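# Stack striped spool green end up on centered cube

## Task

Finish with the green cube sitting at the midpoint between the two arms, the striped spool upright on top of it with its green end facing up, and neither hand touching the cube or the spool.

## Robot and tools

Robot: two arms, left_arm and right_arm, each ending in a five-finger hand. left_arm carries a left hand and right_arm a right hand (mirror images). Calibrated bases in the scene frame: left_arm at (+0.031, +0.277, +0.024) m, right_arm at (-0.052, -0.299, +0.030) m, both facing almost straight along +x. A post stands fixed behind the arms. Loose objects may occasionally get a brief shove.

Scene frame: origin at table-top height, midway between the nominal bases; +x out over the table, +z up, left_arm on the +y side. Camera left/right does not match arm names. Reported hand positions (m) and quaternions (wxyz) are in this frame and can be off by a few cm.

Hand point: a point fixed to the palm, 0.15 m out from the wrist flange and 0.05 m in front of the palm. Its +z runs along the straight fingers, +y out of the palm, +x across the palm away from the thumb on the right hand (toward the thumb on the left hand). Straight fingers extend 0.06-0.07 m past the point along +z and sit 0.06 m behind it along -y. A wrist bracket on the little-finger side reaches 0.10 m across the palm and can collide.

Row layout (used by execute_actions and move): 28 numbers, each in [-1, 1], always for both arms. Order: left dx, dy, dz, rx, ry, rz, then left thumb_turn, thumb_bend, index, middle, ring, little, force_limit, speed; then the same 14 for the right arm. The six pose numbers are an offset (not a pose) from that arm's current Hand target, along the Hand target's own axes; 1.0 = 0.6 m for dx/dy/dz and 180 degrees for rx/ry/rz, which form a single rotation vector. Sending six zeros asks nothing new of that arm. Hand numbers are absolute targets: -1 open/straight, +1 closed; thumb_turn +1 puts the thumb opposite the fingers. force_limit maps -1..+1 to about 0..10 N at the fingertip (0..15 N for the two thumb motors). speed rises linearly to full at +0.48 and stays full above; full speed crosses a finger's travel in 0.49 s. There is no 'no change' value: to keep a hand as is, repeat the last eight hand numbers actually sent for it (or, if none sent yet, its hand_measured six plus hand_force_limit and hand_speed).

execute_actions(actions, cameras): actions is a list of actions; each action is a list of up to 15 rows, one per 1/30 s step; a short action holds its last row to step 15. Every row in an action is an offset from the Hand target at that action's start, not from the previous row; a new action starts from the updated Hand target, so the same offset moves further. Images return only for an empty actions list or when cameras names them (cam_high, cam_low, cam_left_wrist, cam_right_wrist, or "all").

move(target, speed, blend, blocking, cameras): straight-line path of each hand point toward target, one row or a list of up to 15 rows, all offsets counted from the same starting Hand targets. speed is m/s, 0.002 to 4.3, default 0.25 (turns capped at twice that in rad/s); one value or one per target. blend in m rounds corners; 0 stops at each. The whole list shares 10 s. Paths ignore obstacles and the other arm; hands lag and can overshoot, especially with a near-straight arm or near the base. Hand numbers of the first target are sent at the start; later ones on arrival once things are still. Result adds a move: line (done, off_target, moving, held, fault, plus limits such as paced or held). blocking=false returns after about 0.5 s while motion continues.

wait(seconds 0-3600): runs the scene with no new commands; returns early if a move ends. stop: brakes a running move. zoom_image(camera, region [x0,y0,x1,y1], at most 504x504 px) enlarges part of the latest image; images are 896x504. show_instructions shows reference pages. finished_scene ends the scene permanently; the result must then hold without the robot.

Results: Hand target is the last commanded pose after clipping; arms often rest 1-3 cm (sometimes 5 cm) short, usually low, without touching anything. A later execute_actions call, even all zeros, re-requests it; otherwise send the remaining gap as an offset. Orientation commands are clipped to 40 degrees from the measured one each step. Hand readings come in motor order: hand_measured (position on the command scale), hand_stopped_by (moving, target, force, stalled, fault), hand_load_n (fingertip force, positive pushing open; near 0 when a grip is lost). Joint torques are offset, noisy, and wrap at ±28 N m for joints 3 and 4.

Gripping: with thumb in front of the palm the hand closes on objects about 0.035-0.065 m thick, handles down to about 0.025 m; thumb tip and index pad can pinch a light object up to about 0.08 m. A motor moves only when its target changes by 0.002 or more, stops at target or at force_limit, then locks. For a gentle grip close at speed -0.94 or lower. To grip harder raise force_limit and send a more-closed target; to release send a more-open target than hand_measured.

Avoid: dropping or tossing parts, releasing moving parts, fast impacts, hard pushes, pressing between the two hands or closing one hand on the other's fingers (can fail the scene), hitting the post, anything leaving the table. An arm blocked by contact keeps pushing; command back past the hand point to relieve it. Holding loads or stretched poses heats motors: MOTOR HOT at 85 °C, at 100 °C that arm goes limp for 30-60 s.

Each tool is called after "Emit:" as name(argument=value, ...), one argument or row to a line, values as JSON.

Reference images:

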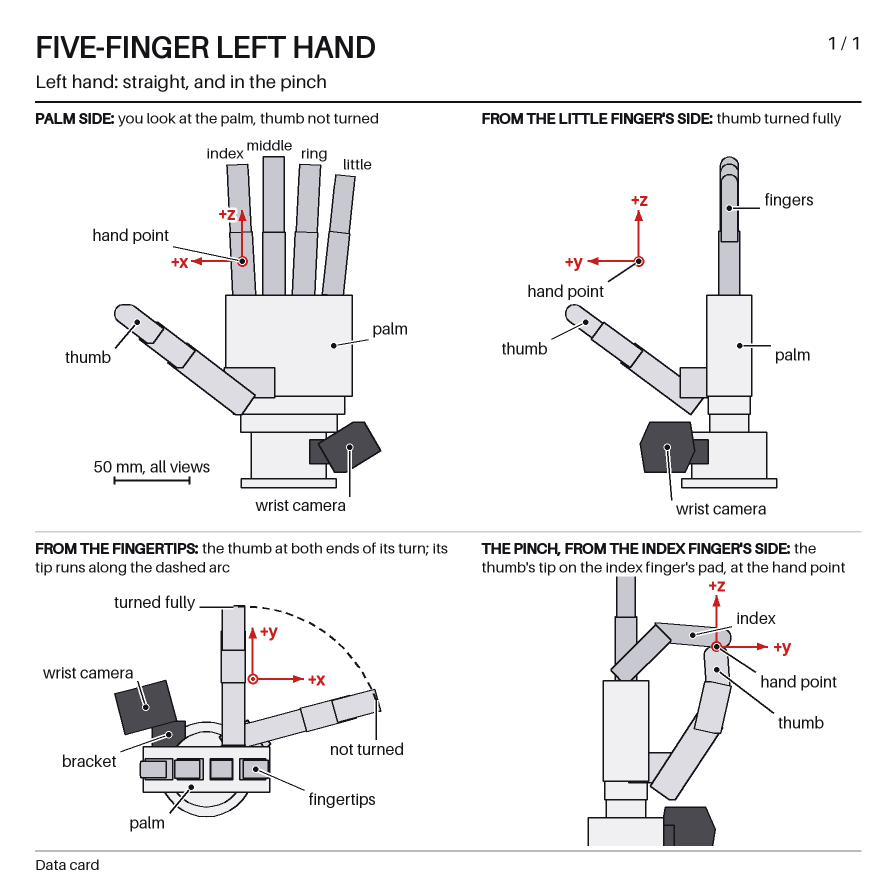

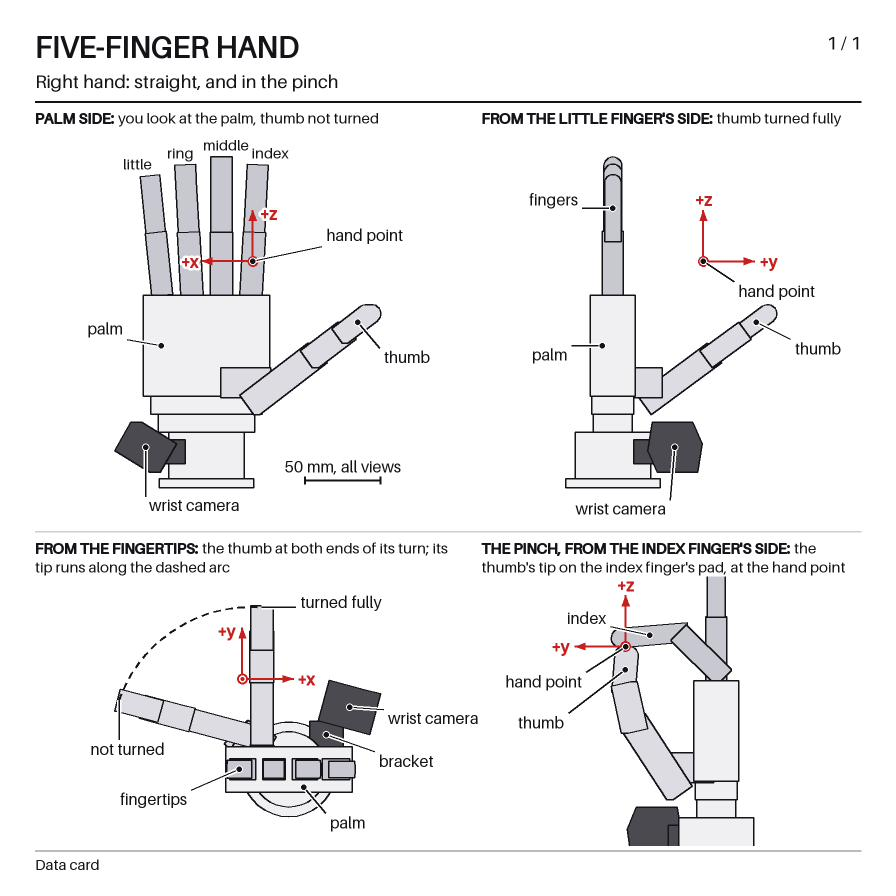

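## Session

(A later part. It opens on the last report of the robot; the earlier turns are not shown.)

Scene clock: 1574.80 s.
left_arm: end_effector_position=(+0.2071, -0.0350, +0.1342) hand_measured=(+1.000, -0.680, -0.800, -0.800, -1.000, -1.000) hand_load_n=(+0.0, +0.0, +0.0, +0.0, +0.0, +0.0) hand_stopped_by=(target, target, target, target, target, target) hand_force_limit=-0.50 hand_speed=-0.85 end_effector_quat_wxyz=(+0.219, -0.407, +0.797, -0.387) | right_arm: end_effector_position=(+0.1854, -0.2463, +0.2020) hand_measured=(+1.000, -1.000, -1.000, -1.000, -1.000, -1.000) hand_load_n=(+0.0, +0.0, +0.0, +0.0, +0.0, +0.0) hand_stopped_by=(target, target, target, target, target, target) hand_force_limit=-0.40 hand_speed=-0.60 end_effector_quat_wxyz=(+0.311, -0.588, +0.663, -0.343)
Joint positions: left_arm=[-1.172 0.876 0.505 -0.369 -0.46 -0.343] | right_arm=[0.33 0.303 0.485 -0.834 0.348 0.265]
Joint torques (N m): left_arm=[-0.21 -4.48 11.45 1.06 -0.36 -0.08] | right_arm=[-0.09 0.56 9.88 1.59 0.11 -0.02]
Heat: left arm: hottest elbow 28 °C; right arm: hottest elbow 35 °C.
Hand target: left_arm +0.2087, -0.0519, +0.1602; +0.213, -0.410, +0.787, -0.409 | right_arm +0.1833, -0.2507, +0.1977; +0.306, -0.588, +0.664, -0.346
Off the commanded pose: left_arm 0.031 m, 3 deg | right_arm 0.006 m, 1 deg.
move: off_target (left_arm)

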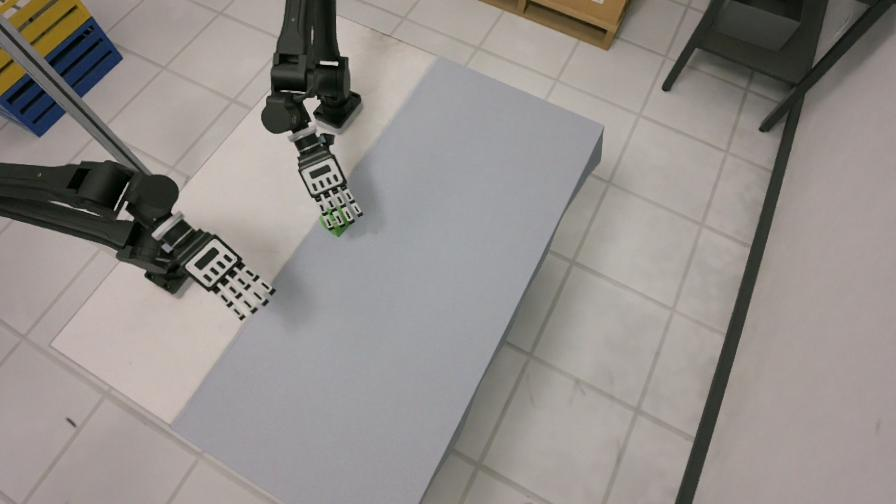

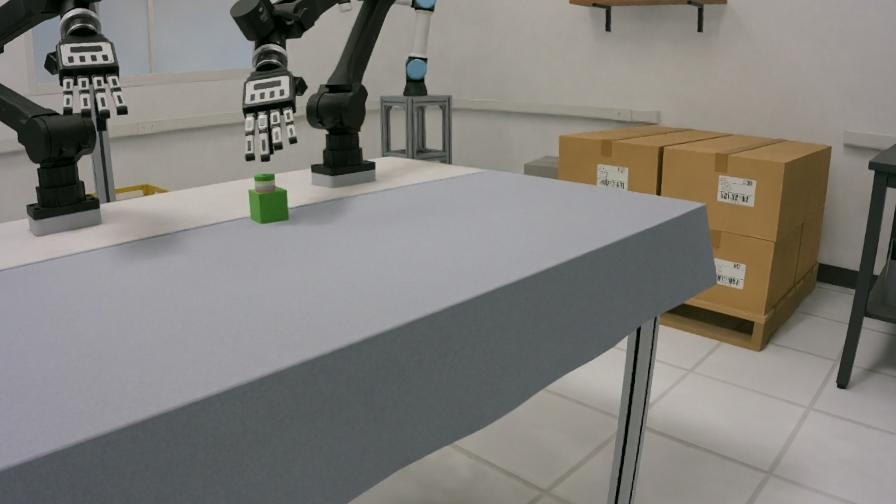

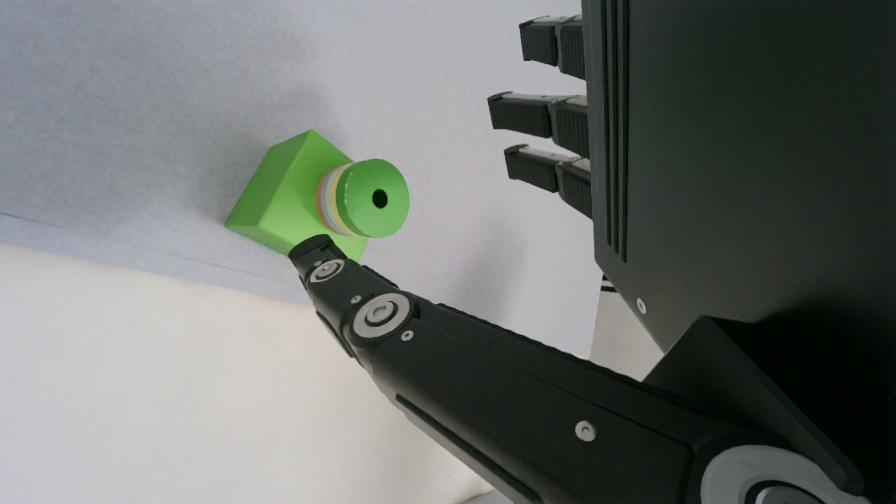

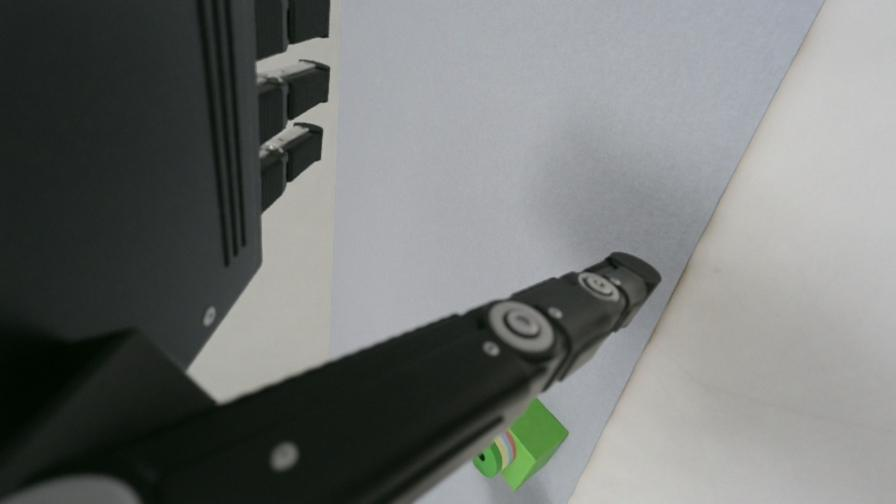

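Emit:
move(
  target=[
    [0,-0.0683,-0.0477,0,0,0,1,-0.68,-0.8,-0.8,-1,-1,-0.5,-0.85,0,0,0,0,0,0,1,-1,-1,-1,-1,-1,-0.4,-0.6],
    [-0.3618,0.0048,-0.1818,0,-0.1594,-0.1113,1,-0.68,-0.8,-0.8,-1,-1,-0.5,-0.85,0,0,0,0,0,0,1,-1,-1,-1,-1,-1,-0.4,-0.6],
  ],
  speed=0.15,
  blend=0.015,
  cameras=["all"],
)

Emit:
zoom_image(
  camera="cam_high",
  region=[290, 170, 380, 250],
)

Emit:
zoom_image(
  camera="cam_low",
  region=[230, 150, 310, 230],
)

Scene clock: 1590.73 s.
left_arm: end_effector_position=(+0.2613, +0.1722, +0.2300) hand_measured=(+1.000, -0.680, -0.800, -0.800, -1.000, -1.000) hand_load_n=(+0.0, +0.0, -0.5, +0.0, +0.0, +0.0) hand_stopped_by=(target, target, target, target, target, target) hand_force_limit=-0.50 hand_speed=-0.85 end_effector_quat_wxyz=(-0.325, +0.627, -0.622, +0.336) | right_arm: end_effector_position=(+0.1854, -0.2463, +0.2020) hand_measured=(+1.000, -1.000, -1.000, -1.000, -1.000, -1.000) hand_load_n=(+0.0, +0.0, +0.0, +0.0, +0.0, +0.0) hand_stopped_by=(target, target, target, target, target, target) hand_force_limit=-0.40 hand_speed=-0.60 end_effector_quat_wxyz=(+0.311, -0.588, +0.663, -0.343)
Joint positions: left_arm=[-0.599 0.376 0.584 -0.893 -0.477 -0.38] | right_arm=[0.33 0.303 0.485 -0.834 0.348 0.265]
Joint torques (N m): left_arm=[1.55 0.21 7.47 1.63 -0.11 0.19] | right_arm=[-0.03 0.56 9.89 1.62 0.11 -0.02]
Heat: left arm: hottest elbow 30 °C; right arm: hottest elbow 35 °C.
Hand target: left_arm +0.2586, +0.1781, +0.2206; -0.327, +0.627, -0.627, +0.326 | right_arm +0.1833, -0.2507, +0.1977; +0.306, -0.588, +0.664, -0.346
Off the commanded pose: left_arm 0.011 m, 1 deg | right_arm 0.006 m, 1 deg.
move: off_target (left_arm)

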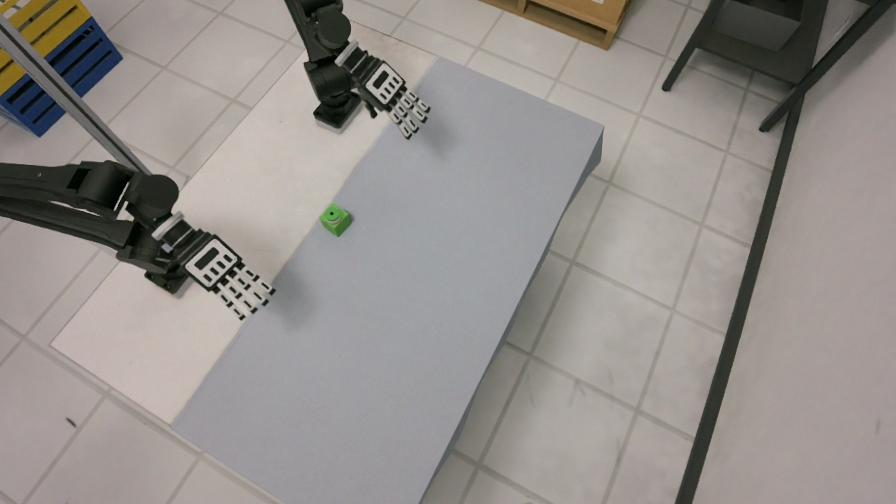

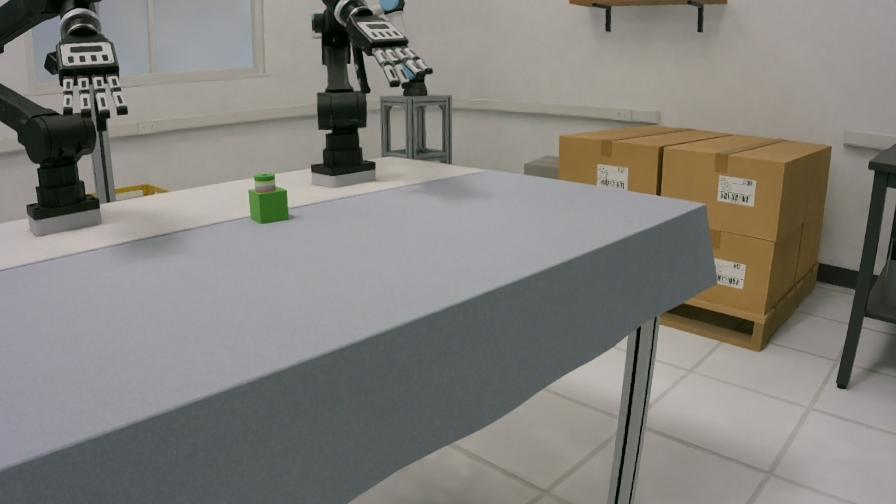

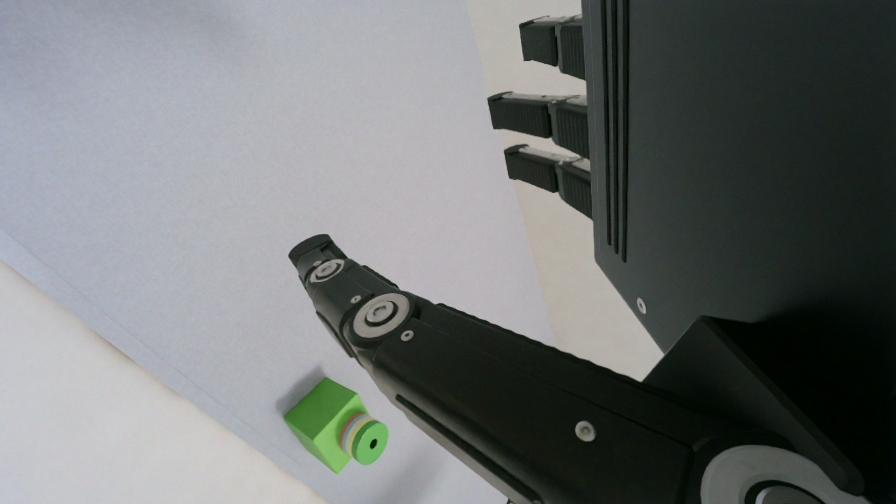

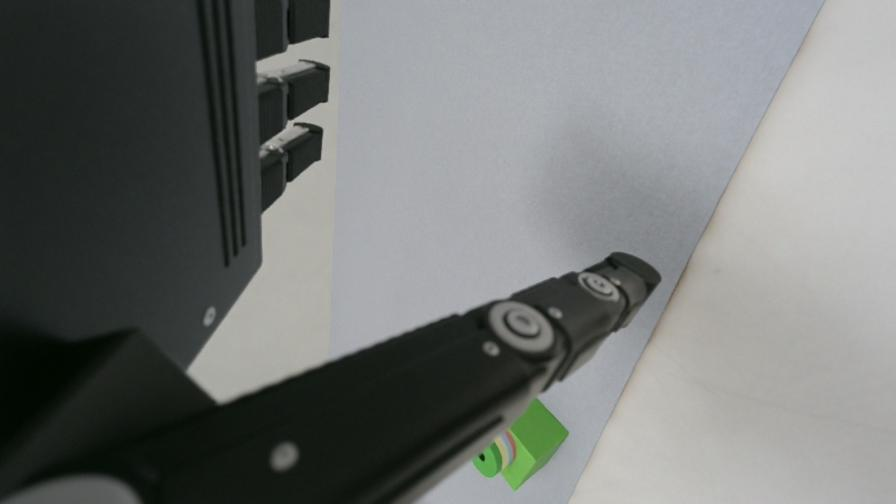

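Scaled by 5.600.

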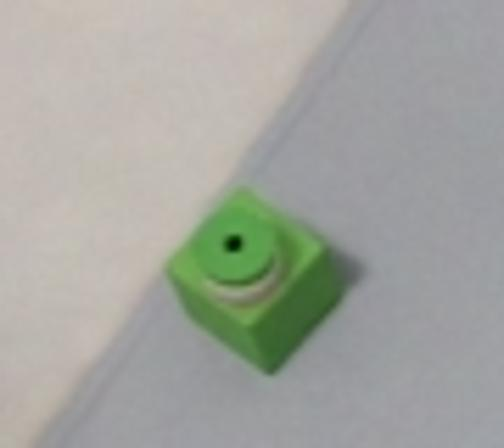

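Scaled by 6.300.

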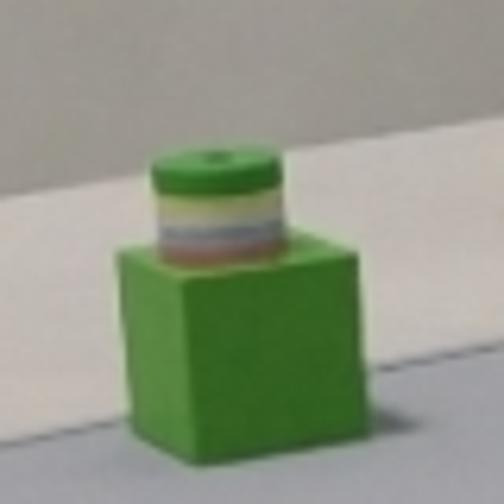

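Emit:
finished_scene(
)

The scene is finished: the task was done.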